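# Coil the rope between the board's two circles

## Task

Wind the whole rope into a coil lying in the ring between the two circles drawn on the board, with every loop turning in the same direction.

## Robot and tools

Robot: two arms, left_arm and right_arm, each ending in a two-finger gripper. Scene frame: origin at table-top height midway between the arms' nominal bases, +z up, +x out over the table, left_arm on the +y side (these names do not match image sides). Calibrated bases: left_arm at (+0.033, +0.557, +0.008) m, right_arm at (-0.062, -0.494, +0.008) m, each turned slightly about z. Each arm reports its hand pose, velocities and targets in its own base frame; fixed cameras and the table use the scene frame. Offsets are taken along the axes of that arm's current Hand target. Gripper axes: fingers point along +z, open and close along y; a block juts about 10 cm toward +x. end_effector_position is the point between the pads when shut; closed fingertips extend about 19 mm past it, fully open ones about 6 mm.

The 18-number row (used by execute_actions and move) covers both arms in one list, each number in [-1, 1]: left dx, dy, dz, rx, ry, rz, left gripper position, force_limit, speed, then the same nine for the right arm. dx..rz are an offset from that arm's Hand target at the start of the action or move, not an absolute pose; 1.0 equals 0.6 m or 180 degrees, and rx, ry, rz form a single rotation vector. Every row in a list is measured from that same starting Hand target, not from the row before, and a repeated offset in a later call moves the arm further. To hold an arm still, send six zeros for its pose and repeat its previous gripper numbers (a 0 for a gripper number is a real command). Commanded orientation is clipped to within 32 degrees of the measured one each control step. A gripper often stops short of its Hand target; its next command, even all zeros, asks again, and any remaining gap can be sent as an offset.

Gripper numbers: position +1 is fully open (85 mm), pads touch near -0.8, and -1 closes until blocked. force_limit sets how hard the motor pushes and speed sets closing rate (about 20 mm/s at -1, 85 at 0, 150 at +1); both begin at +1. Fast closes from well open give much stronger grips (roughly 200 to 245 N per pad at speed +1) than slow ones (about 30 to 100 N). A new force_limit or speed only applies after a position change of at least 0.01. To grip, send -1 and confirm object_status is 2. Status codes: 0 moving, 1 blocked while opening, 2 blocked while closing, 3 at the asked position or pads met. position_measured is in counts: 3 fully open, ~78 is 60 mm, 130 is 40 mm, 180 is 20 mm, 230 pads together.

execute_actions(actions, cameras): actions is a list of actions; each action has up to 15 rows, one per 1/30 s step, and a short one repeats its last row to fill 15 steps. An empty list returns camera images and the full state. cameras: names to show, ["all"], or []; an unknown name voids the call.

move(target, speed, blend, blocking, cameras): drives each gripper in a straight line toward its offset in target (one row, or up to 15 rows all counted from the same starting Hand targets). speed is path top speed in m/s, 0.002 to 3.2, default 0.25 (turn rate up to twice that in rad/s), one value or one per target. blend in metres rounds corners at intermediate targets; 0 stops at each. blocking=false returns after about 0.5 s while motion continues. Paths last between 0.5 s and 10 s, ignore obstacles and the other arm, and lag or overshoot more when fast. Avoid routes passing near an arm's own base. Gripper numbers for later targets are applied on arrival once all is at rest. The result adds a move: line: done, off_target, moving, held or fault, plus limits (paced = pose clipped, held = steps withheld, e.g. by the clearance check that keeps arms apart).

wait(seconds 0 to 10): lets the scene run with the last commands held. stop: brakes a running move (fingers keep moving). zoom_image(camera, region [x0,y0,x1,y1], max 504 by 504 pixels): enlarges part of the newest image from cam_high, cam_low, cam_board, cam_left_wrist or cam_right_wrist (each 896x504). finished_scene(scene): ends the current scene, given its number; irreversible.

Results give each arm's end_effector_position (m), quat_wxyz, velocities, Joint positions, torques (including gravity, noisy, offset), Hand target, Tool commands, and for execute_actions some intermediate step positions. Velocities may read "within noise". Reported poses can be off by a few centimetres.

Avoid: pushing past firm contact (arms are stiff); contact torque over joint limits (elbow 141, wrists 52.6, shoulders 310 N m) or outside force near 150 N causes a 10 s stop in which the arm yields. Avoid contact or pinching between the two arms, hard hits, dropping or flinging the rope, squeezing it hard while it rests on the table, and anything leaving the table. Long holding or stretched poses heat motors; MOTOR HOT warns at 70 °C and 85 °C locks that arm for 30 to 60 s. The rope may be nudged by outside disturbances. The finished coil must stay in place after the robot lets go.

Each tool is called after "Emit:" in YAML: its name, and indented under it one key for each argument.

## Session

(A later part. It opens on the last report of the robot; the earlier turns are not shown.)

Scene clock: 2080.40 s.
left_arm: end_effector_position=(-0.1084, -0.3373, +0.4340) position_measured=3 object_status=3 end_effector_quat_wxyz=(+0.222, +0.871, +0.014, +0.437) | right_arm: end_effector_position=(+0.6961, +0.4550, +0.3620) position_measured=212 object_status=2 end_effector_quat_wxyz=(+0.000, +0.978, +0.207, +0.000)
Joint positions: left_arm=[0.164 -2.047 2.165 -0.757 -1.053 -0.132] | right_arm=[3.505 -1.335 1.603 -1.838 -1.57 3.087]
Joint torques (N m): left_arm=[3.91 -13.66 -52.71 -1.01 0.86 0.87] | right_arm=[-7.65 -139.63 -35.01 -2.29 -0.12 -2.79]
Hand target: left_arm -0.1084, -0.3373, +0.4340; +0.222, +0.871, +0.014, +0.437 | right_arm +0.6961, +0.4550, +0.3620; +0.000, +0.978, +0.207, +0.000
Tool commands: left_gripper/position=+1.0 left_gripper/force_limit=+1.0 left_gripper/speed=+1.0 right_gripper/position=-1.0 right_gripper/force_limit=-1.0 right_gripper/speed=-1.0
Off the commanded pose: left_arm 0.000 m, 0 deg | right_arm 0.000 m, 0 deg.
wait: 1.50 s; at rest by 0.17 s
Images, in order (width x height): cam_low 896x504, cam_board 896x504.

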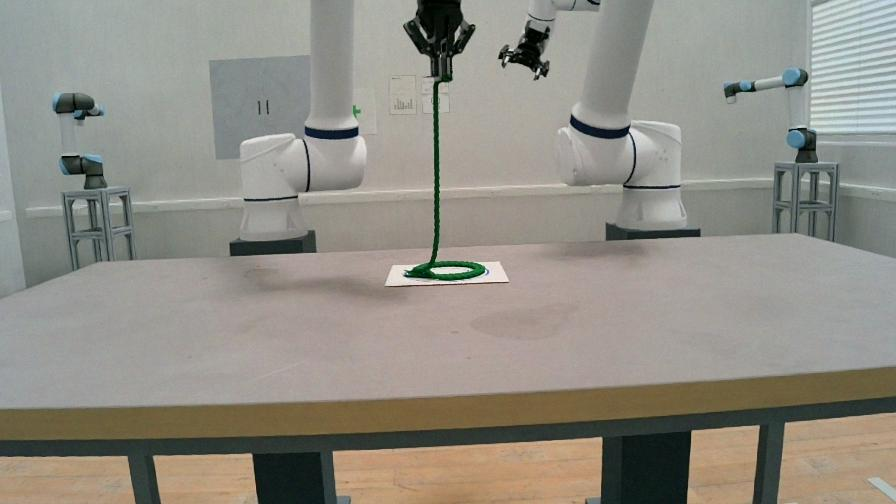

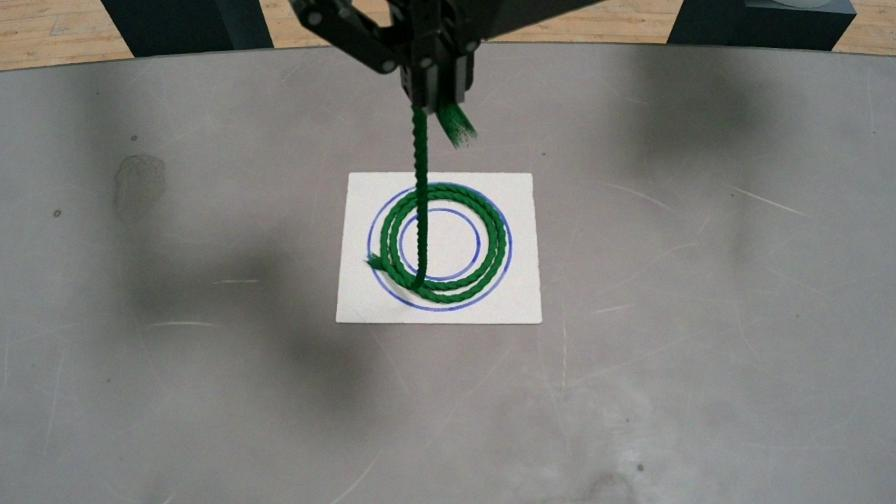

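Emit:
move:
  target:
    - [0,0,0,0,0,0,1,1,1, 0.0106,-0.0117,0.0125,0,0,0,-1,-1,-1]
    - [0,0,0,0,0,0,1,1,1, 0.0179,-0.0293,0.0308,0,0,0,-1,-1,-1]
    - [0,0,0,0,0,0,1,1,1, 0.018,-0.0505,0.0517,0,0,0,-1,-1,-1]
  speed: 0.022
  blend: [0.004,0.004,0]

Emit:
wait:
  seconds: 1.5
  cameras: ["cam_low", "cam_board"]

Emit:
zoom_image:
  camera: "cam_board"
  region: [355, 170, 525, 320]

Emit:
zoom_image:
  camera: "cam_low"
  region: [395, 225, 495, 295]

Scene clock: 2098.40 s.
left_arm: end_effector_position=(-0.1084, -0.3373, +0.4340) position_measured=3 object_status=3 end_effector_quat_wxyz=(+0.222, +0.871, +0.014, +0.437) | right_arm: end_effector_position=(+0.6937, +0.4870, +0.3311) position_measured=212 object_status=2 end_effector_quat_wxyz=(+0.000, +0.978, +0.207, +0.000)
Joint positions: left_arm=[0.164 -2.047 2.165 -0.757 -1.053 -0.132] | right_arm=[3.543 -1.295 1.608 -1.884 -1.57 3.125]
Joint torques (N m): left_arm=[3.99 -13.71 -53.2 -1.32 0.76 1.1] | right_arm=[8.8 -92.62 -34.57 -7.57 3.36 4.28]
Hand target: left_arm -0.1084, -0.3373, +0.4340; +0.222, +0.871, +0.014, +0.437 | right_arm +0.6937, +0.4871, +0.3310; +0.000, +0.978, +0.207, +0.000
Off the commanded pose: left_arm 0.000 m, 0 deg | right_arm 0.000 m, 0 deg.
move: done

Scene clock: 2099.90 s.
left_arm: end_effector_position=(-0.1084, -0.3373, +0.4340) position_measured=3 object_status=3 end_effector_quat_wxyz=(+0.222, +0.871, +0.014, +0.437) | right_arm: end_effector_position=(+0.6937, +0.4871, +0.3310) position_measured=212 object_status=2 end_effector_quat_wxyz=(+0.000, +0.978, +0.207, +0.000)
Joint positions: left_arm=[0.164 -2.047 2.165 -0.757 -1.053 -0.132] | right_arm=[3.543 -1.295 1.608 -1.884 -1.57 3.125]
Joint torques (N m): left_arm=[4.07 -13.78 -52.66 -1.36 0.95 0.95] | right_arm=[9.31 -94.11 -34.41 -7.61 1.77 4.37]
Hand target: left_arm -0.1084, -0.3373, +0.4340; +0.222, +0.871, +0.014, +0.437 | right_arm +0.6937, +0.4871, +0.3310; +0.000, +0.978, +0.207, +0.000
Tool commands: left_gripper/position=+1.0 left_gripper/force_limit=+1.0 left_gripper/speed=+1.0 right_gripper/position=-1.0 right_gripper/force_limit=-1.0 right_gripper/speed=-1.0
Off the commanded pose: left_arm 0.000 m, 0 deg | right_arm 0.000 m, 0 deg.
wait: 1.50 s; at rest by 0.17 s
Images, in order (width x height): cam_low 896x504, cam_board 896x504.

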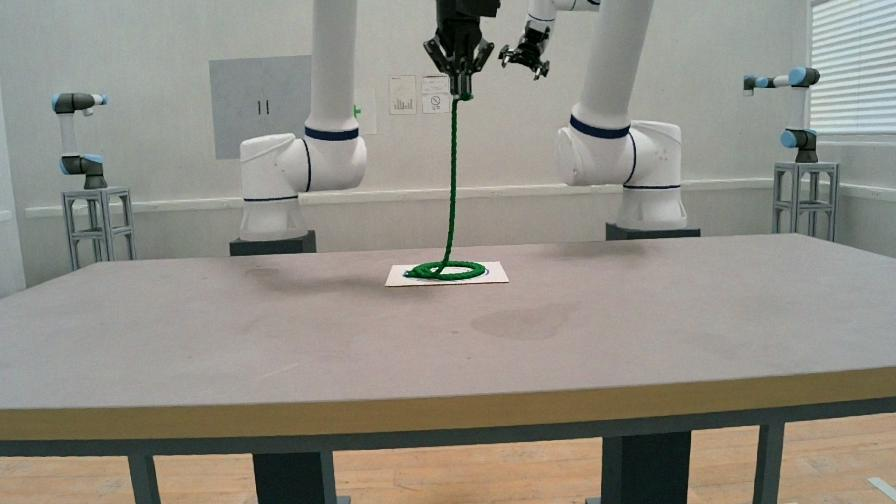

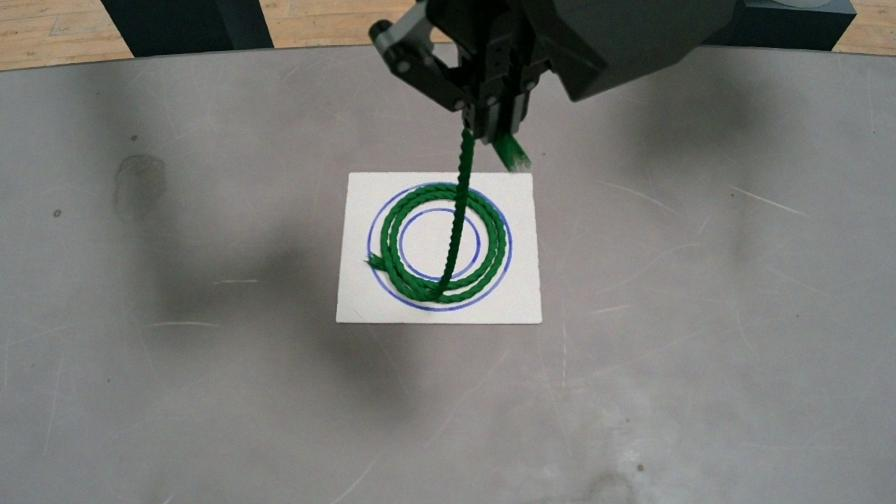

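Scaled by 2.965.

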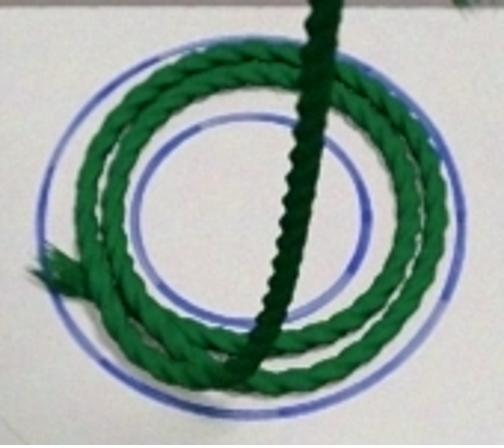

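Scaled by 5.040.

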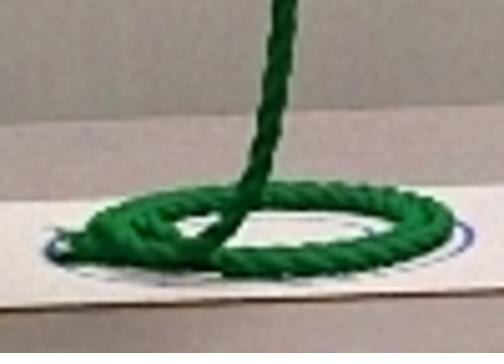

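Emit:
move:
  target:
    - [0,0,0,0,0,0,1,1,1, -0.0058,-0.0297,0.0258,0,0,0,-1,-1,-1]
    - [0,0,0,0,0,0,1,1,1, -0.0125,-0.0577,0.0525,0,0,0,-1,-1,-1]
  speed: 0.022
  blend: [0.004,0]

Emit:
wait:
  seconds: 1.5
  cameras: ["cam_low", "cam_board", "cam_right_wrist"]

Emit:
zoom_image:
  camera: "cam_board"
  region: [355, 170, 525, 320]

Emit:
zoom_image:
  camera: "cam_low"
  region: [395, 225, 495, 295]

Emit:
zoom_image:
  camera: "cam_right_wrist"
  region: [380, 150, 600, 330]

Scene clock: 2119.57 s.
left_arm: end_effector_position=(-0.1084, -0.3373, +0.4340) position_measured=3 object_status=3 end_effector_quat_wxyz=(+0.222, +0.871, +0.014, +0.437) | right_arm: end_effector_position=(+0.6728, +0.5156, +0.2996) position_measured=212 object_status=2 end_effector_quat_wxyz=(+0.000, +0.978, +0.207, +0.000)
Joint positions: left_arm=[0.164 -2.047 2.165 -0.757 -1.053 -0.132] | right_arm=[3.584 -1.278 1.644 -1.937 -1.57 3.166]
Joint torques (N m): left_arm=[4.19 -14.15 -52.84 -1.45 0.96 0.81] | right_arm=[11.54 -95.97 -34.13 -7.54 2.41 4.41]
Hand target: left_arm -0.1084, -0.3373, +0.4340; +0.222, +0.871, +0.014, +0.437 | right_arm +0.6727, +0.5157, +0.2995; +0.000, +0.978, +0.207, +0.000
Off the commanded pose: left_arm 0.000 m, 0 deg | right_arm 0.000 m, 0 deg.
move: done

Scene clock: 2121.07 s.
left_arm: end_effector_position=(-0.1084, -0.3373, +0.4340) position_measured=3 object_status=3 end_effector_quat_wxyz=(+0.222, +0.871, +0.014, +0.437) | right_arm: end_effector_position=(+0.6727, +0.5157, +0.2995) position_measured=212 object_status=2 end_effector_quat_wxyz=(+0.000, +0.978, +0.207, +0.000)
Joint positions: left_arm=[0.164 -2.047 2.165 -0.757 -1.053 -0.132] | right_arm=[3.585 -1.277 1.644 -1.937 -1.57 3.167]
Joint torques (N m): left_arm=[3.78 -13.08 -52.47 -1.41 1.04 1.07] | right_arm=[8.49 -96.98 -34.44 -7.4 3.25 4.48]
Hand target: left_arm -0.1084, -0.3373, +0.4340; +0.222, +0.871, +0.014, +0.437 | right_arm +0.6727, +0.5157, +0.2995; +0.000, +0.978, +0.207, +0.000
Tool commands: left_gripper/position=+1.0 left_gripper/force_limit=+1.0 left_gripper/speed=+1.0 right_gripper/position=-1.0 right_gripper/force_limit=-1.0 right_gripper/speed=-1.0
Off the commanded pose: left_arm 0.000 m, 0 deg | right_arm 0.000 m, 0 deg.
wait: 1.50 s; at rest by 0.17 s
camera_calibration:
cam_right_wrist: T_world_to_cam=[[0.401152, -0.915868, -0.0161853, 0.220572], [-0.864159, -0.384246, 0.324937, 0.701813], [-0.303819, -0.116363, -0.945597, 0.673016], [0, 0, 0, 1]] pos_world=[0.722471, 0.549997, 0.411927]
Images, in order (width x height): cam_low 896x504, cam_board 896x504, cam_right_wrist 896x504.

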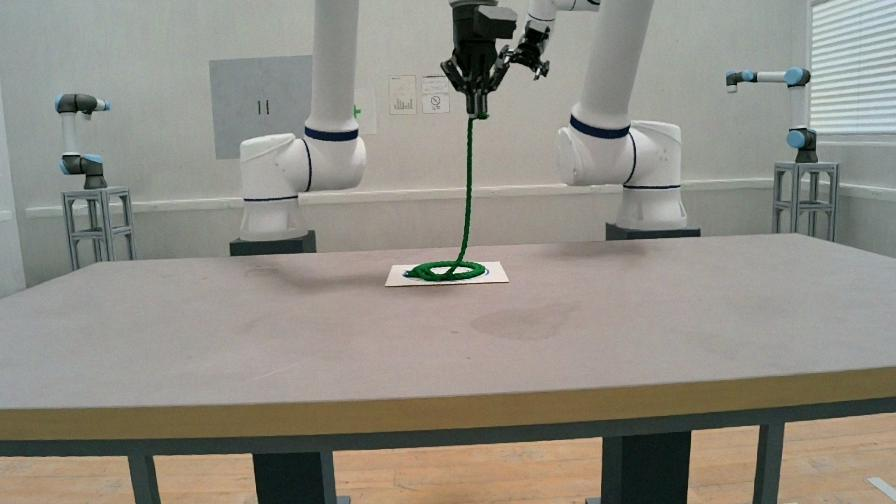

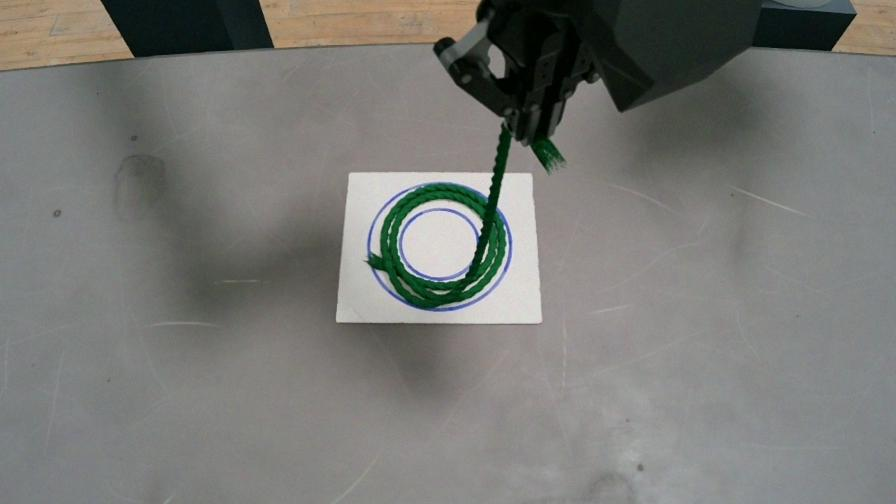

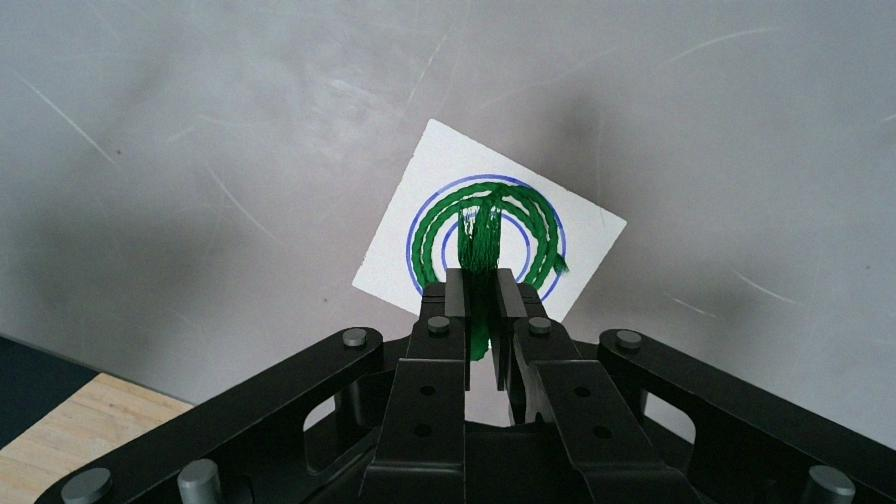

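Scaled by 2.965.

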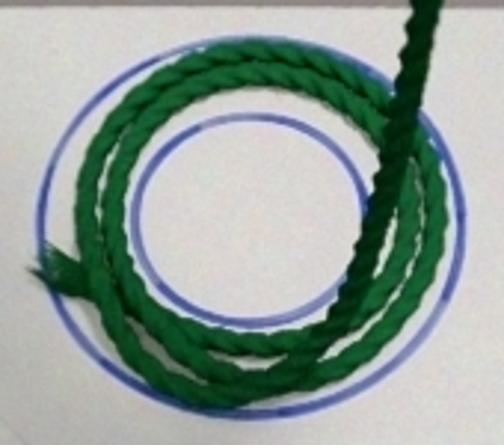

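Scaled by 5.040.

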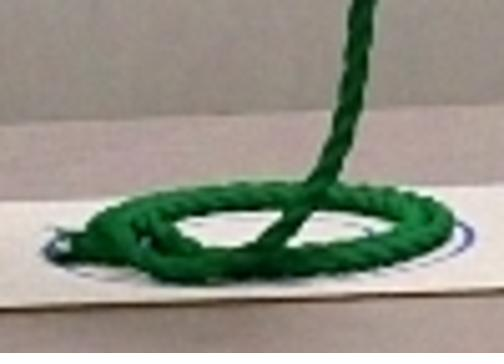

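Scaled by 2.291.

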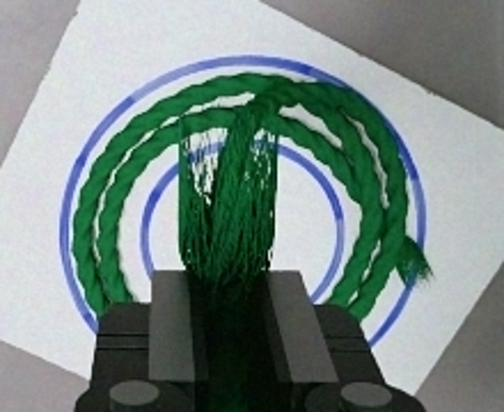

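Emit:
move:
  target:
    - [0,0,0,0,0,0,1,1,1, 0.0168,0.0415,-0.0375,0,0,0,-1,-1,-1]
    - [0,0,0,0,0,0,1,1,1, 0.0165,0.0833,-0.0725,0,0,0,-1,-1,-1]
    - [0,0,0,0,0,0,1,1,1, 0.002,0.1079,-0.1042,0,0,0,-1,-1,-1]
    - [0,0,0,0,0,0,1,1,1, -0.0099,0.1099,-0.1108,0,0,0,-1,-1,-1]
    - [0,0,0,0,0,0,1,1,1, -0.0106,0.095,-0.1025,0,0,0,-1,-1,-1]
    - [0,0,0,0,0,0,1,1,1, -0.0002,0.0746,-0.0817,0,0,0,-1,-1,-1]
    - [0,0,0,0,0,0,1,1,1, 0.0043,0.0564,-0.0625,0,0,0,-1,-1,-1]
  speed: [0.03,0.03,0.03,0.02,0.02,0.02,0.02]
  blend: [0.006,0.006,0.004,0.002,0.002,0.003,0]

Emit:
wait:
  seconds: 1.5
  cameras: ["cam_low", "cam_board", "cam_right_wrist"]

Emit:
zoom_image:
  camera: "cam_board"
  region: [355, 170, 525, 320]

Emit:
zoom_image:
  camera: "cam_low"
  region: [395, 225, 495, 295]

Scene clock: 2171.27 s.
left_arm: end_effector_position=(-0.1084, -0.3373, +0.4340) position_measured=3 object_status=3 end_effector_quat_wxyz=(+0.222, +0.871, +0.014, +0.437) | right_arm: end_effector_position=(+0.6889, +0.4857, +0.3371) position_measured=212 object_status=2 end_effector_quat_wxyz=(+0.000, +0.978, +0.207, +0.000)
Joint positions: left_arm=[0.164 -2.047 2.165 -0.757 -1.053 -0.132] | right_arm=[3.543 -1.305 1.61 -1.876 -1.57 3.125]
Joint torques (N m): left_arm=[4.11 -12.51 -52.75 -1.52 0.98 1.11] | right_arm=[10.14 -95.04 -34.32 -7.58 2.98 4.41]
Hand target: left_arm -0.1084, -0.3373, +0.4340; +0.222, +0.871, +0.014, +0.437 | right_arm +0.6888, +0.4858, +0.3370; +0.000, +0.978, +0.207, +0.000
Off the commanded pose: left_arm 0.000 m, 0 deg | right_arm 0.000 m, 0 deg.
move: done

Scene clock: 2172.77 s.
left_arm: end_effector_position=(-0.1084, -0.3373, +0.4340) position_measured=3 object_status=3 end_effector_quat_wxyz=(+0.222, +0.871, +0.014, +0.437) | right_arm: end_effector_position=(+0.6888, +0.4858, +0.3370) position_measured=212 object_status=2 end_effector_quat_wxyz=(+0.000, +0.978, +0.207, +0.000)
Joint positions: left_arm=[0.164 -2.047 2.165 -0.757 -1.053 -0.132] | right_arm=[3.544 -1.305 1.61 -1.876 -1.57 3.126]
Joint torques (N m): left_arm=[4.57 -14.35 -52.62 -1.39 0.97 0.95] | right_arm=[10.74 -95.37 -35.37 -7.43 2.51 4.19]
Hand target: left_arm -0.1084, -0.3373, +0.4340; +0.222, +0.871, +0.014, +0.437 | right_arm +0.6888, +0.4858, +0.3370; +0.000, +0.978, +0.207, +0.000
Tool commands: left_gripper/position=+1.0 left_gripper/force_limit=+1.0 left_gripper/speed=+1.0 right_gripper/position=-1.0 right_gripper/force_limit=-1.0 right_gripper/speed=-1.0
Off the commanded pose: left_arm 0.000 m, 0 deg | right_arm 0.000 m, 0 deg.
wait: 1.50 s; at rest by 0.17 s
camera_calibration:
cam_right_wrist: T_world_to_cam=[[0.401125, -0.915879, -0.0162719, 0.187401], [-0.864171, -0.38425, 0.324901, 0.69208], [-0.303822, -0.116264, -0.945608, 0.709845], [0, 0, 0, 1]] pos_world=[0.738571, 0.520098, 0.449427]
Images, in order (width x height): cam_low 896x504, cam_board 896x504, cam_right_wrist 896x504.

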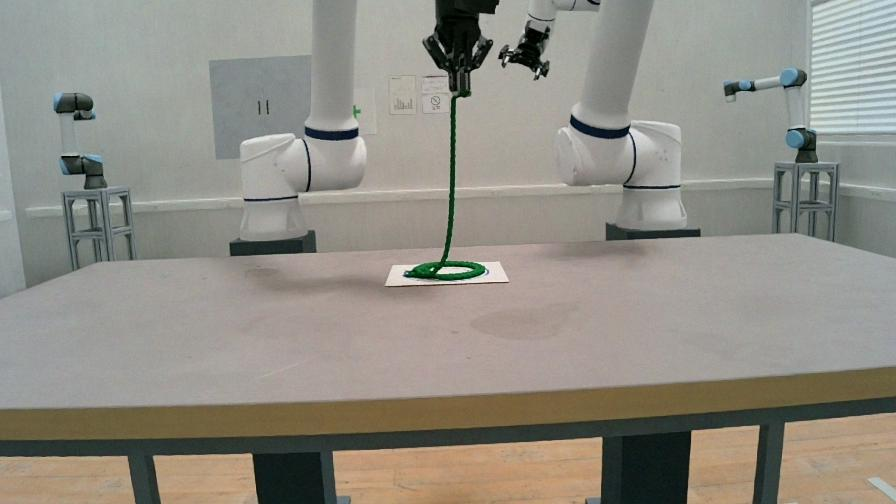

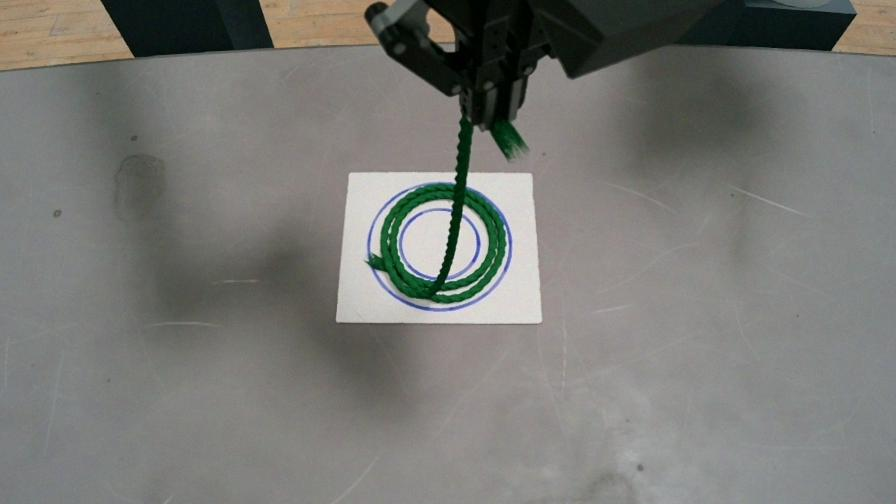

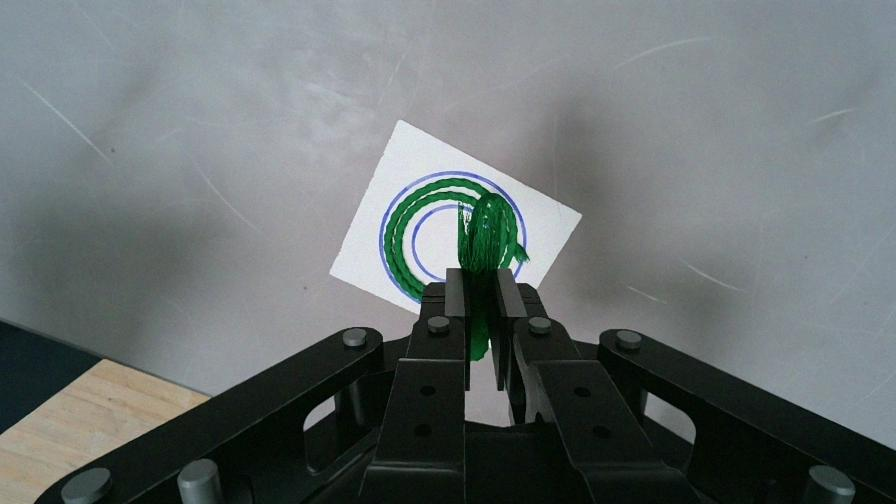

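Scaled by 2.965.

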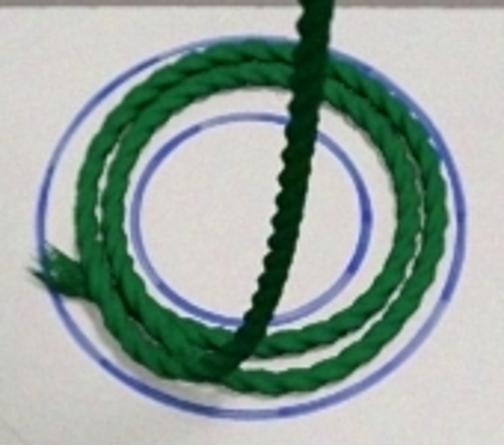

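Scaled by 5.040.

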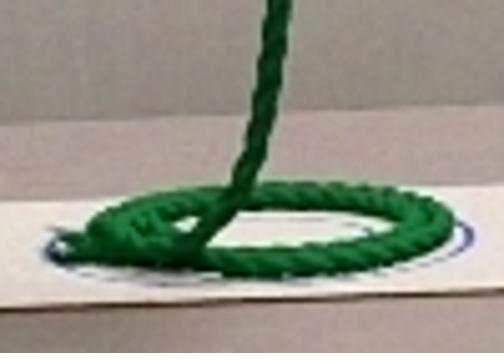

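Emit:
move:
  target:
    - [0,0,0,0,0,0,1,1,1, 0.0015,-0.0284,0.0242,0,0,0,-1,-1,-1]
    - [0,0,0,0,0,0,1,1,1, -0.0052,-0.0561,0.0492,0,0,0,-1,-1,-1]
  speed: 0.02
  blend: [0.004,0]

Emit:
wait:
  seconds: 1.5
  cameras: ["cam_low", "cam_board", "cam_right_wrist"]

Emit:
zoom_image:
  camera: "cam_board"
  region: [355, 170, 525, 320]

Emit:
zoom_image:
  camera: "cam_low"
  region: [395, 225, 495, 295]

Emit:
zoom_image:
  camera: "cam_right_wrist"
  region: [380, 150, 600, 330]

Scene clock: 2187.70 s.
left_arm: end_effector_position=(-0.1084, -0.3373, +0.4340) position_measured=3 object_status=3 end_effector_quat_wxyz=(+0.222, +0.871, +0.014, +0.437) | right_arm: end_effector_position=(+0.6724, +0.5152, +0.3076) position_measured=212 object_status=2 end_effector_quat_wxyz=(+0.000, +0.978, +0.207, +0.000)
Joint positions: left_arm=[0.164 -2.047 2.165 -0.757 -1.053 -0.132] | right_arm=[3.584 -1.283 1.636 -1.923 -1.57 3.166]
Joint torques (N m): left_arm=[3.2 -12.75 -52.82 -1.29 0.89 0.83] | right_arm=[12.58 -93.21 -35.03 -7.43 3.46 4.4]
Hand target: left_arm -0.1084, -0.3373, +0.4340; +0.222, +0.871, +0.014, +0.437 | right_arm +0.6723, +0.5153, +0.3075; +0.000, +0.978, +0.207, +0.000
Off the commanded pose: left_arm 0.000 m, 0 deg | right_arm 0.000 m, 0 deg.
move: done

Scene clock: 2189.20 s.
left_arm: end_effector_position=(-0.1084, -0.3373, +0.4340) position_measured=3 object_status=3 end_effector_quat_wxyz=(+0.222, +0.871, +0.014, +0.437) | right_arm: end_effector_position=(+0.6723, +0.5153, +0.3075) position_measured=212 object_status=2 end_effector_quat_wxyz=(+0.000, +0.978, +0.207, +0.000)
Joint positions: left_arm=[0.164 -2.047 2.165 -0.757 -1.053 -0.132] | right_arm=[3.584 -1.283 1.636 -1.924 -1.57 3.166]
Joint torques (N m): left_arm=[5.13 -12.77 -52.17 -1.46 0.93 1.13] | right_arm=[8.71 -95.31 -34.36 -7.78 3.24 4.35]
Hand target: left_arm -0.1084, -0.3373, +0.4340; +0.222, +0.871, +0.014, +0.437 | right_arm +0.6723, +0.5153, +0.3075; +0.000, +0.978, +0.207, +0.000
Tool commands: left_gripper/position=+1.0 left_gripper/force_limit=+1.0 left_gripper/speed=+1.0 right_gripper/position=-1.0 right_gripper/force_limit=-1.0 right_gripper/speed=-1.0
Off the commanded pose: left_arm 0.000 m, 0 deg | right_arm 0.000 m, 0 deg.
wait: 1.50 s; at rest by 0.17 s
camera_calibration:
cam_right_wrist: T_world_to_cam=[[0.401152, -0.915868, -0.0161853, 0.220495], [-0.864159, -0.384246, 0.324937, 0.698714], [-0.303819, -0.116363, -0.945597, 0.680413], [0, 0, 0, 1]] pos_world=[0.722071, 0.549597, 0.419927]
Images, in order (width x height): cam_low 896x504, cam_board 896x504, cam_right_wrist 896x504.

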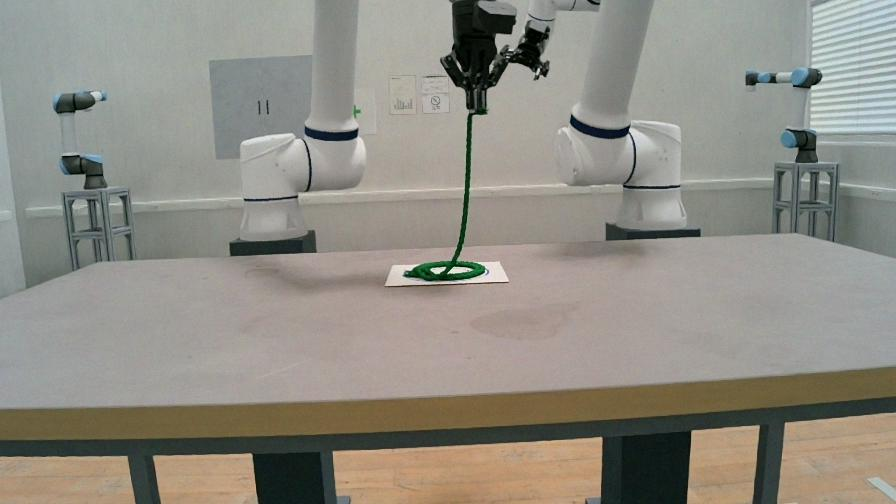

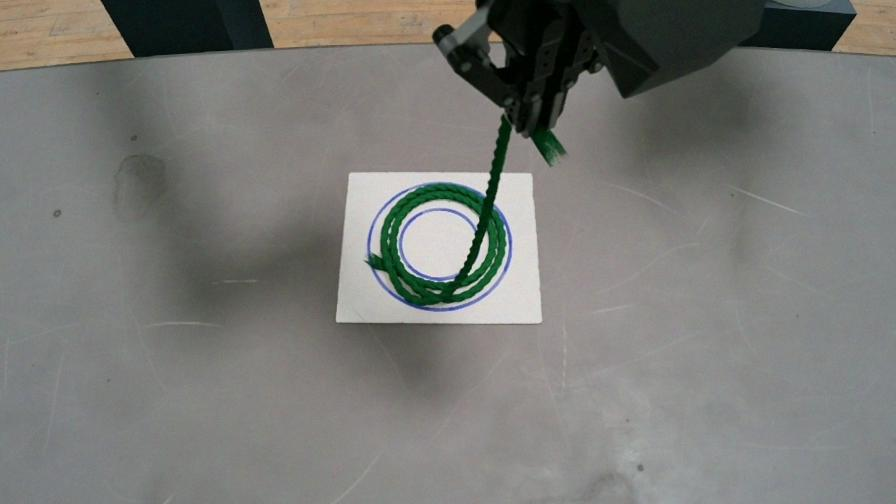

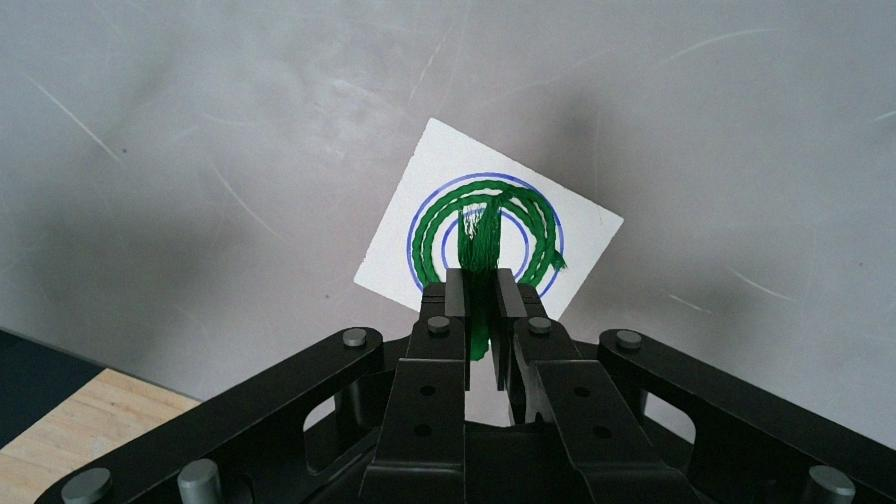

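Scaled by 2.965.

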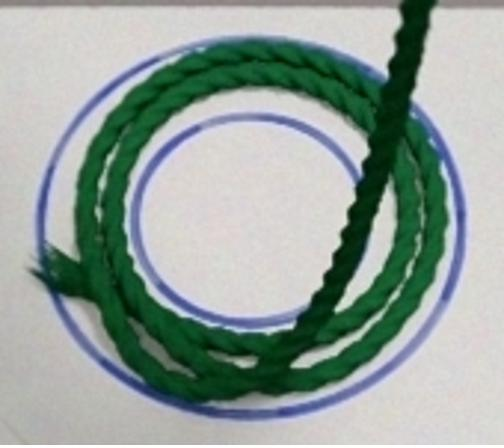

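Scaled by 5.040.

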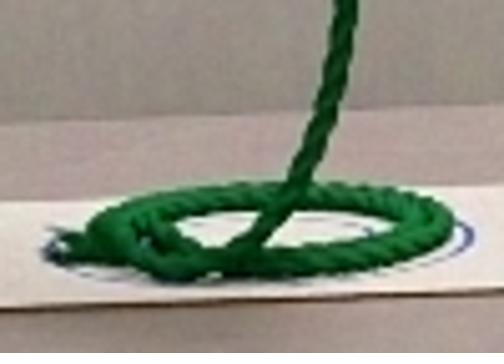

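Scaled by 2.291.

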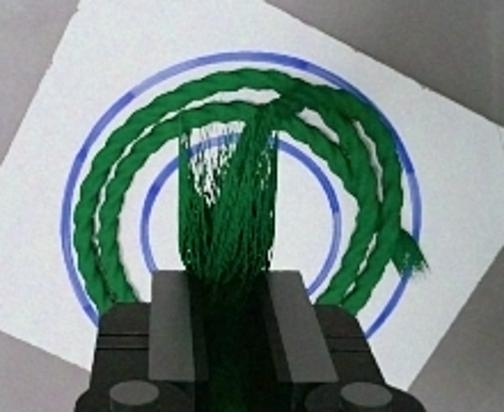

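Emit:
move:
  target:
    - [0,0,0,0,0,0,1,1,1, 0.0177,0.0412,-0.0458,0,0,0,-1,-1,-1]
    - [0,0,0,0,0,0,1,1,1, 0.0174,0.083,-0.0842,0,0,0,-1,-1,-1]
    - [0,0,0,0,0,0,1,1,1, -0.0016,0.1092,-0.1175,0,0,0,-1,-1,-1]
    - [0,0,0,0,0,0,1,1,1, -0.0038,0.0936,-0.1058,0,0,0,-1,-1,-1]
    - [0,0,0,0,0,0,1,1,1, 0.0018,0.0748,-0.0875,0,0,0,-1,-1,-1]
    - [0,0,0,0,0,0,1,1,1, 0.007,0.0563,-0.0692,0,0,0,-1,-1,-1]
    - [0,0,0,0,0,0,1,1,1, 0.0076,0.0276,-0.0408,0,0,0,-1,-1,-1]
  speed: [0.03,0.03,0.03,0.02,0.02,0.02,0.02]
  blend: [0.006,0.006,0.003,0.003,0.003,0.003,0]

Emit:
wait:
  seconds: 1.5
  cameras: ["cam_low", "cam_board", "cam_right_wrist"]

Emit:
zoom_image:
  camera: "cam_board"
  region: [355, 170, 525, 320]

Emit:
zoom_image:
  camera: "cam_low"
  region: [395, 225, 495, 295]

Emit:
zoom_image:
  camera: "cam_right_wrist"
  region: [360, 150, 580, 330]

Scene clock: 2235.33 s.
left_arm: end_effector_position=(-0.1084, -0.3373, +0.4340) position_measured=3 object_status=3 end_effector_quat_wxyz=(+0.222, +0.871, +0.014, +0.437) | right_arm: end_effector_position=(+0.6833, +0.5019, +0.3321) position_measured=212 object_status=2 end_effector_quat_wxyz=(+0.000, +0.978, +0.207, +0.000)
Joint positions: left_arm=[0.164 -2.047 2.165 -0.757 -1.053 -0.132] | right_arm=[3.564 -1.295 1.606 -1.882 -1.57 3.146]
Joint torques (N m): left_arm=[3.07 -14.36 -52.31 -1.4 0.95 1.09] | right_arm=[10.06 -93.81 -33.78 -7.64 3.1 4.23]
Hand target: left_arm -0.1084, -0.3373, +0.4340; +0.222, +0.871, +0.014, +0.437 | right_arm +0.6832, +0.5020, +0.3319; +0.000, +0.978, +0.207, +0.000
Off the commanded pose: left_arm 0.000 m, 0 deg | right_arm 0.000 m, 0 deg.
move: done

Scene clock: 2236.83 s.
left_arm: end_effector_position=(-0.1084, -0.3373, +0.4340) position_measured=3 object_status=3 end_effector_quat_wxyz=(+0.222, +0.871, +0.014, +0.437) | right_arm: end_effector_position=(+0.6832, +0.5020, +0.3319) position_measured=212 object_status=2 end_effector_quat_wxyz=(+0.000, +0.978, +0.207, +0.000)
Joint positions: left_arm=[0.164 -2.047 2.165 -0.757 -1.053 -0.132] | right_arm=[3.564 -1.295 1.606 -1.882 -1.57 3.146]
Joint torques (N m): left_arm=[4.04 -12.53 -52.28 -1.39 0.98 1.15] | right_arm=[10.87 -93.73 -35.74 -7.68 2.42 4.37]
Hand target: left_arm -0.1084, -0.3373, +0.4340; +0.222, +0.871, +0.014, +0.437 | right_arm +0.6832, +0.5020, +0.3319; +0.000, +0.978, +0.207, +0.000
Tool commands: left_gripper/position=+1.0 left_gripper/force_limit=+1.0 left_gripper/speed=+1.0 right_gripper/position=-1.0 right_gripper/force_limit=-1.0 right_gripper/speed=-1.0
Off the commanded pose: left_arm 0.000 m, 0 deg | right_arm 0.000 m, 0 deg.
wait: 1.50 s; at rest by 0.17 s
camera_calibration:
cam_right_wrist: T_world_to_cam=[[0.401125, -0.915879, -0.0162719, 0.204403], [-0.864171, -0.38425, 0.324901, 0.69509], [-0.303822, -0.116264, -0.945608, 0.705299], [0, 0, 0, 1]] pos_world=[0.732971, 0.536298, 0.444427]
Images, in order (width x height): cam_low 896x504, cam_board 896x504, cam_right_wrist 896x504.

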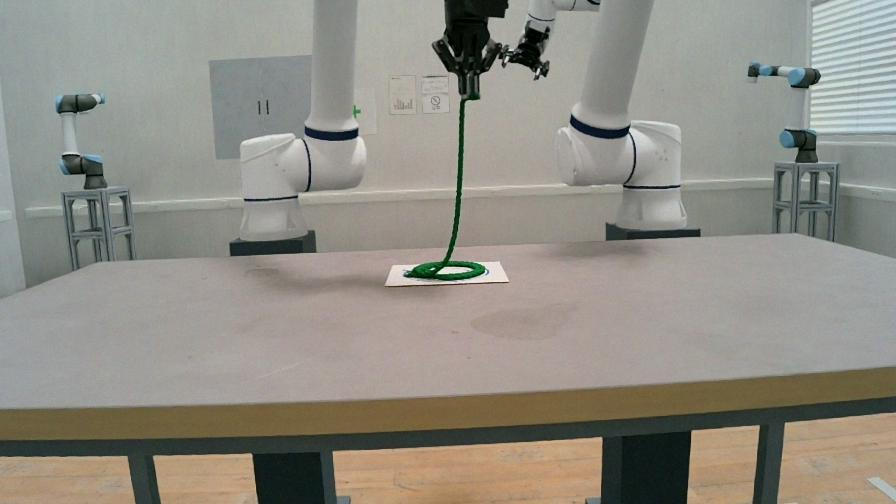

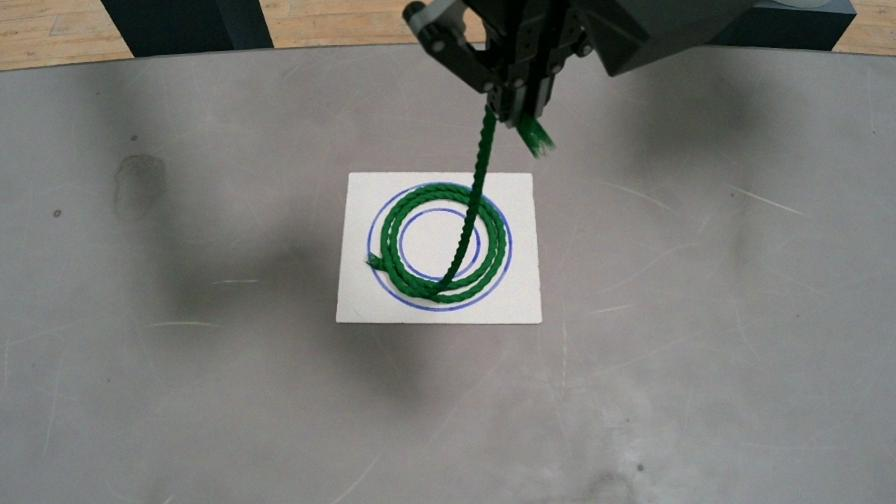

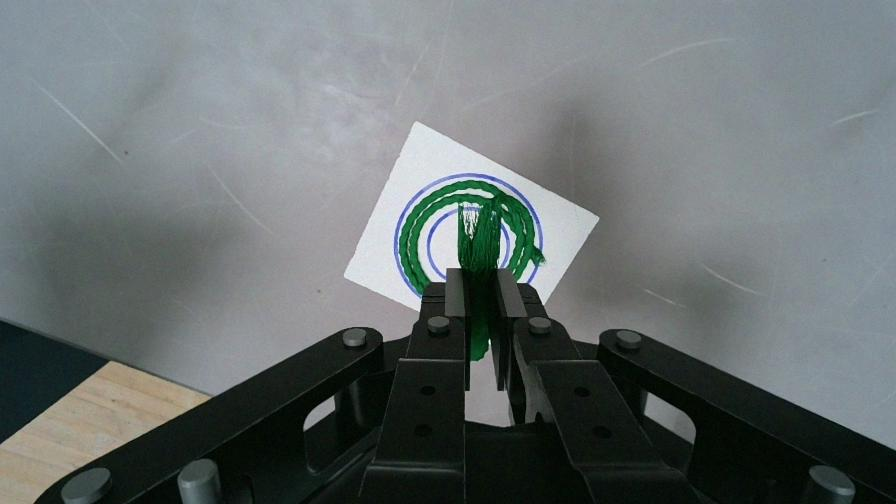

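Scaled by 2.965.

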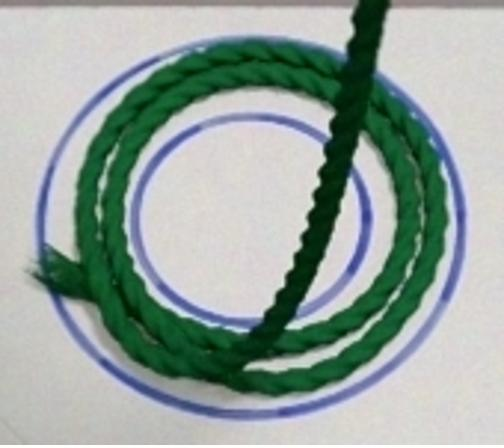

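Scaled by 5.040.

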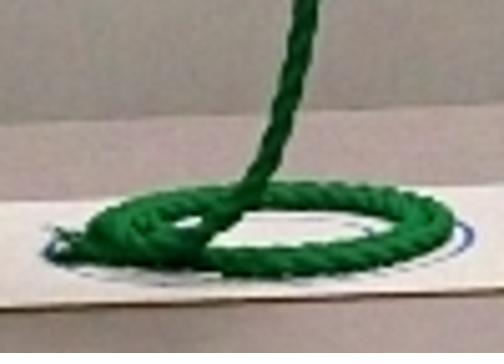

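Scaled by 2.291.

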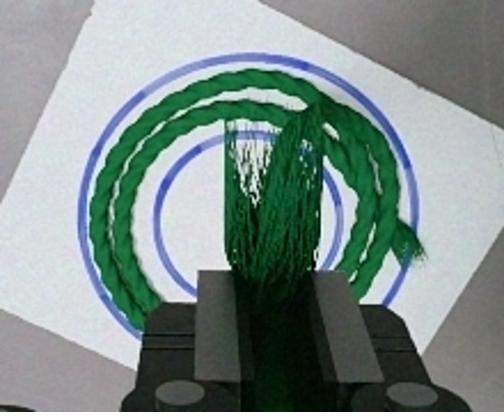

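Emit:
move:
  target:
    - [0,0,0,0,0,0,1,1,1, -0.0068,-0.0281,0.0265,0,0,0,-1,-1,-1]
  speed: 0.018

Emit:
wait:
  seconds: 1.5
  cameras: ["cam_low", "cam_board", "cam_right_wrist"]

Emit:
zoom_image:
  camera: "cam_board"
  region: [355, 170, 525, 320]

Emit:
zoom_image:
  camera: "cam_low"
  region: [395, 225, 495, 295]

Emit:
zoom_image:
  camera: "cam_right_wrist"
  region: [380, 150, 600, 330]

Scene clock: 2249.43 s.
left_arm: end_effector_position=(-0.1084, -0.3373, +0.4340) position_measured=3 object_status=3 end_effector_quat_wxyz=(+0.222, +0.871, +0.014, +0.437) | right_arm: end_effector_position=(+0.6727, +0.5157, +0.3161) position_measured=212 object_status=2 end_effector_quat_wxyz=(+0.000, +0.978, +0.207, +0.000)
Joint positions: left_arm=[0.164 -2.047 2.165 -0.757 -1.053 -0.132] | right_arm=[3.585 -1.287 1.625 -1.909 -1.57 3.167]
Joint torques (N m): left_arm=[4.25 -13.31 -52.5 -1.45 0.98 0.87] | right_arm=[9.75 -94.04 -33.73 -7.79 1.39 4.42]
Hand target: left_arm -0.1084, -0.3373, +0.4340; +0.222, +0.871, +0.014, +0.437 | right_arm +0.6726, +0.5158, +0.3160; +0.000, +0.978, +0.207, +0.000
Off the commanded pose: left_arm 0.000 m, 0 deg | right_arm 0.000 m, 0 deg.
move: done

Scene clock: 2250.93 s.
left_arm: end_effector_position=(-0.1084, -0.3373, +0.4340) position_measured=3 object_status=3 end_effector_quat_wxyz=(+0.222, +0.871, +0.014, +0.437) | right_arm: end_effector_position=(+0.6726, +0.5158, +0.3160) position_measured=212 object_status=2 end_effector_quat_wxyz=(+0.000, +0.978, +0.207, +0.000)
Joint positions: left_arm=[0.164 -2.047 2.165 -0.757 -1.053 -0.132] | right_arm=[3.585 -1.287 1.625 -1.909 -1.57 3.167]
Joint torques (N m): left_arm=[3.83 -14.57 -52.08 -1.57 0.89 0.99] | right_arm=[9.46 -98.25 -34.67 -8.15 2.32 4.08]
Hand target: left_arm -0.1084, -0.3373, +0.4340; +0.222, +0.871, +0.014, +0.437 | right_arm +0.6726, +0.5158, +0.3160; +0.000, +0.978, +0.207, +0.000
Tool commands: left_gripper/position=+1.0 left_gripper/force_limit=+1.0 left_gripper/speed=+1.0 right_gripper/position=-1.0 right_gripper/force_limit=-1.0 right_gripper/speed=-1.0
Off the commanded pose: left_arm 0.000 m, 0 deg | right_arm 0.000 m, 0 deg.
wait: 1.50 s; at rest by 0.17 s
camera_calibration:
cam_right_wrist: T_world_to_cam=[[0.401152, -0.915868, -0.0161853, 0.220972], [-0.864159, -0.384246, 0.324937, 0.696371], [-0.303819, -0.116363, -0.945597, 0.688694], [0, 0, 0, 1]] pos_world=[0.722371, 0.550097, 0.428527]
Images, in order (width x height): cam_low 896x504, cam_board 896x504, cam_right_wrist 896x504.

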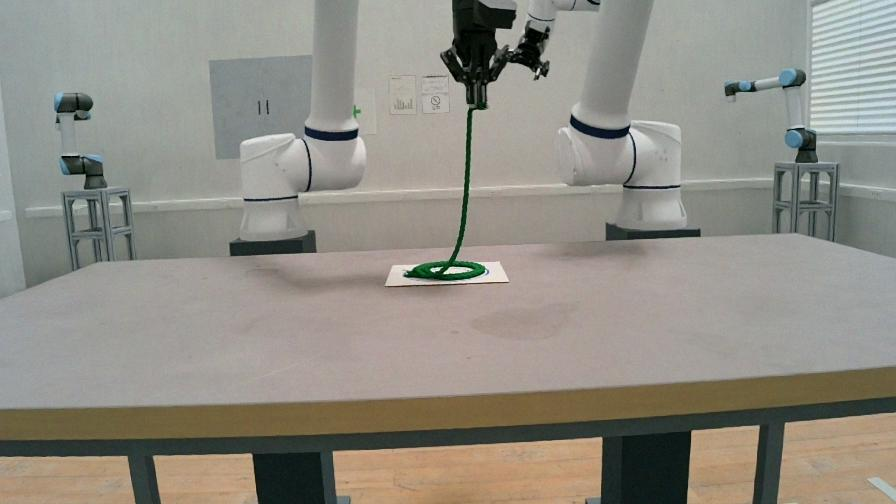

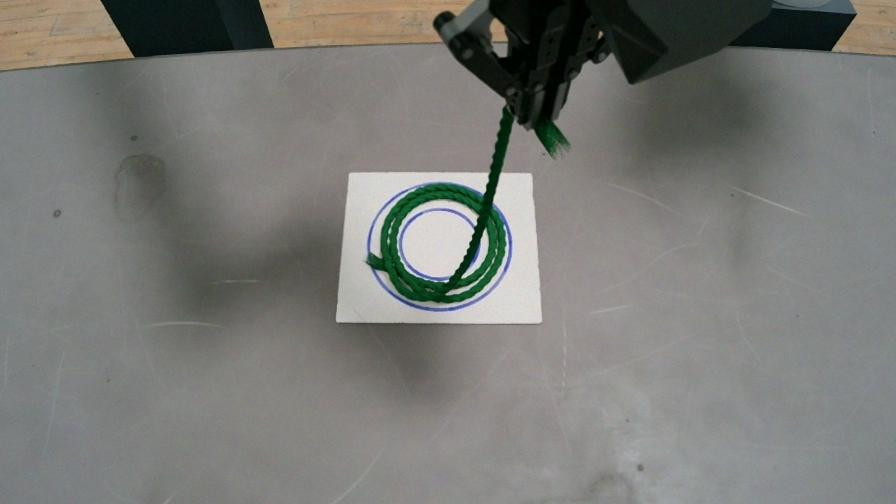

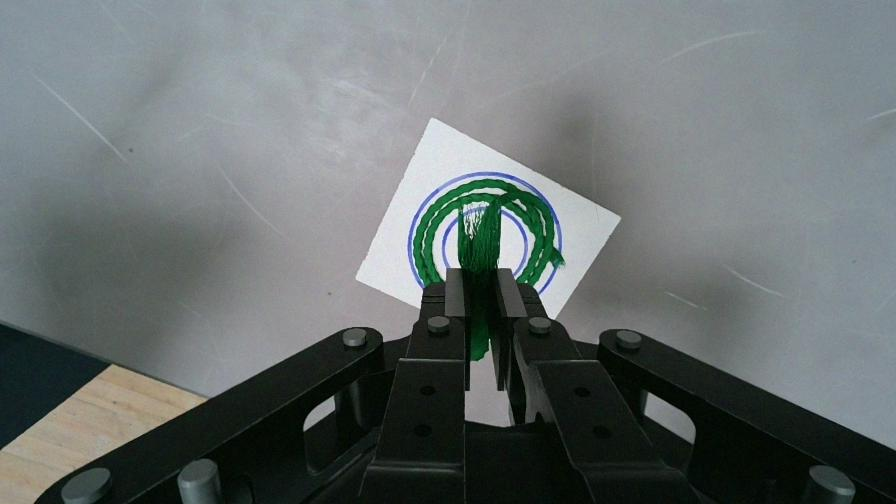

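Scaled by 2.965.

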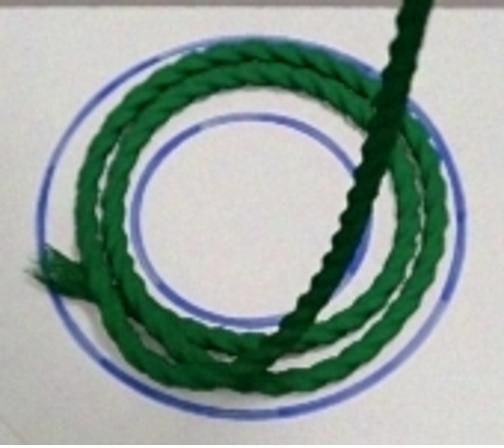

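Scaled by 5.040.

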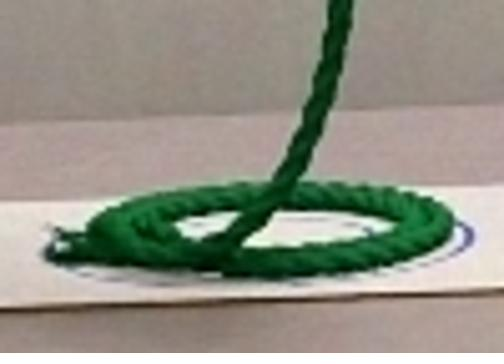

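Scaled by 2.291.

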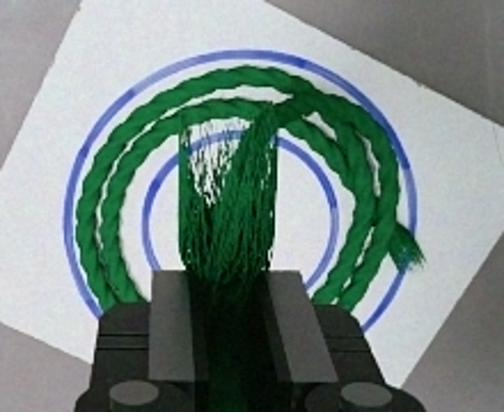

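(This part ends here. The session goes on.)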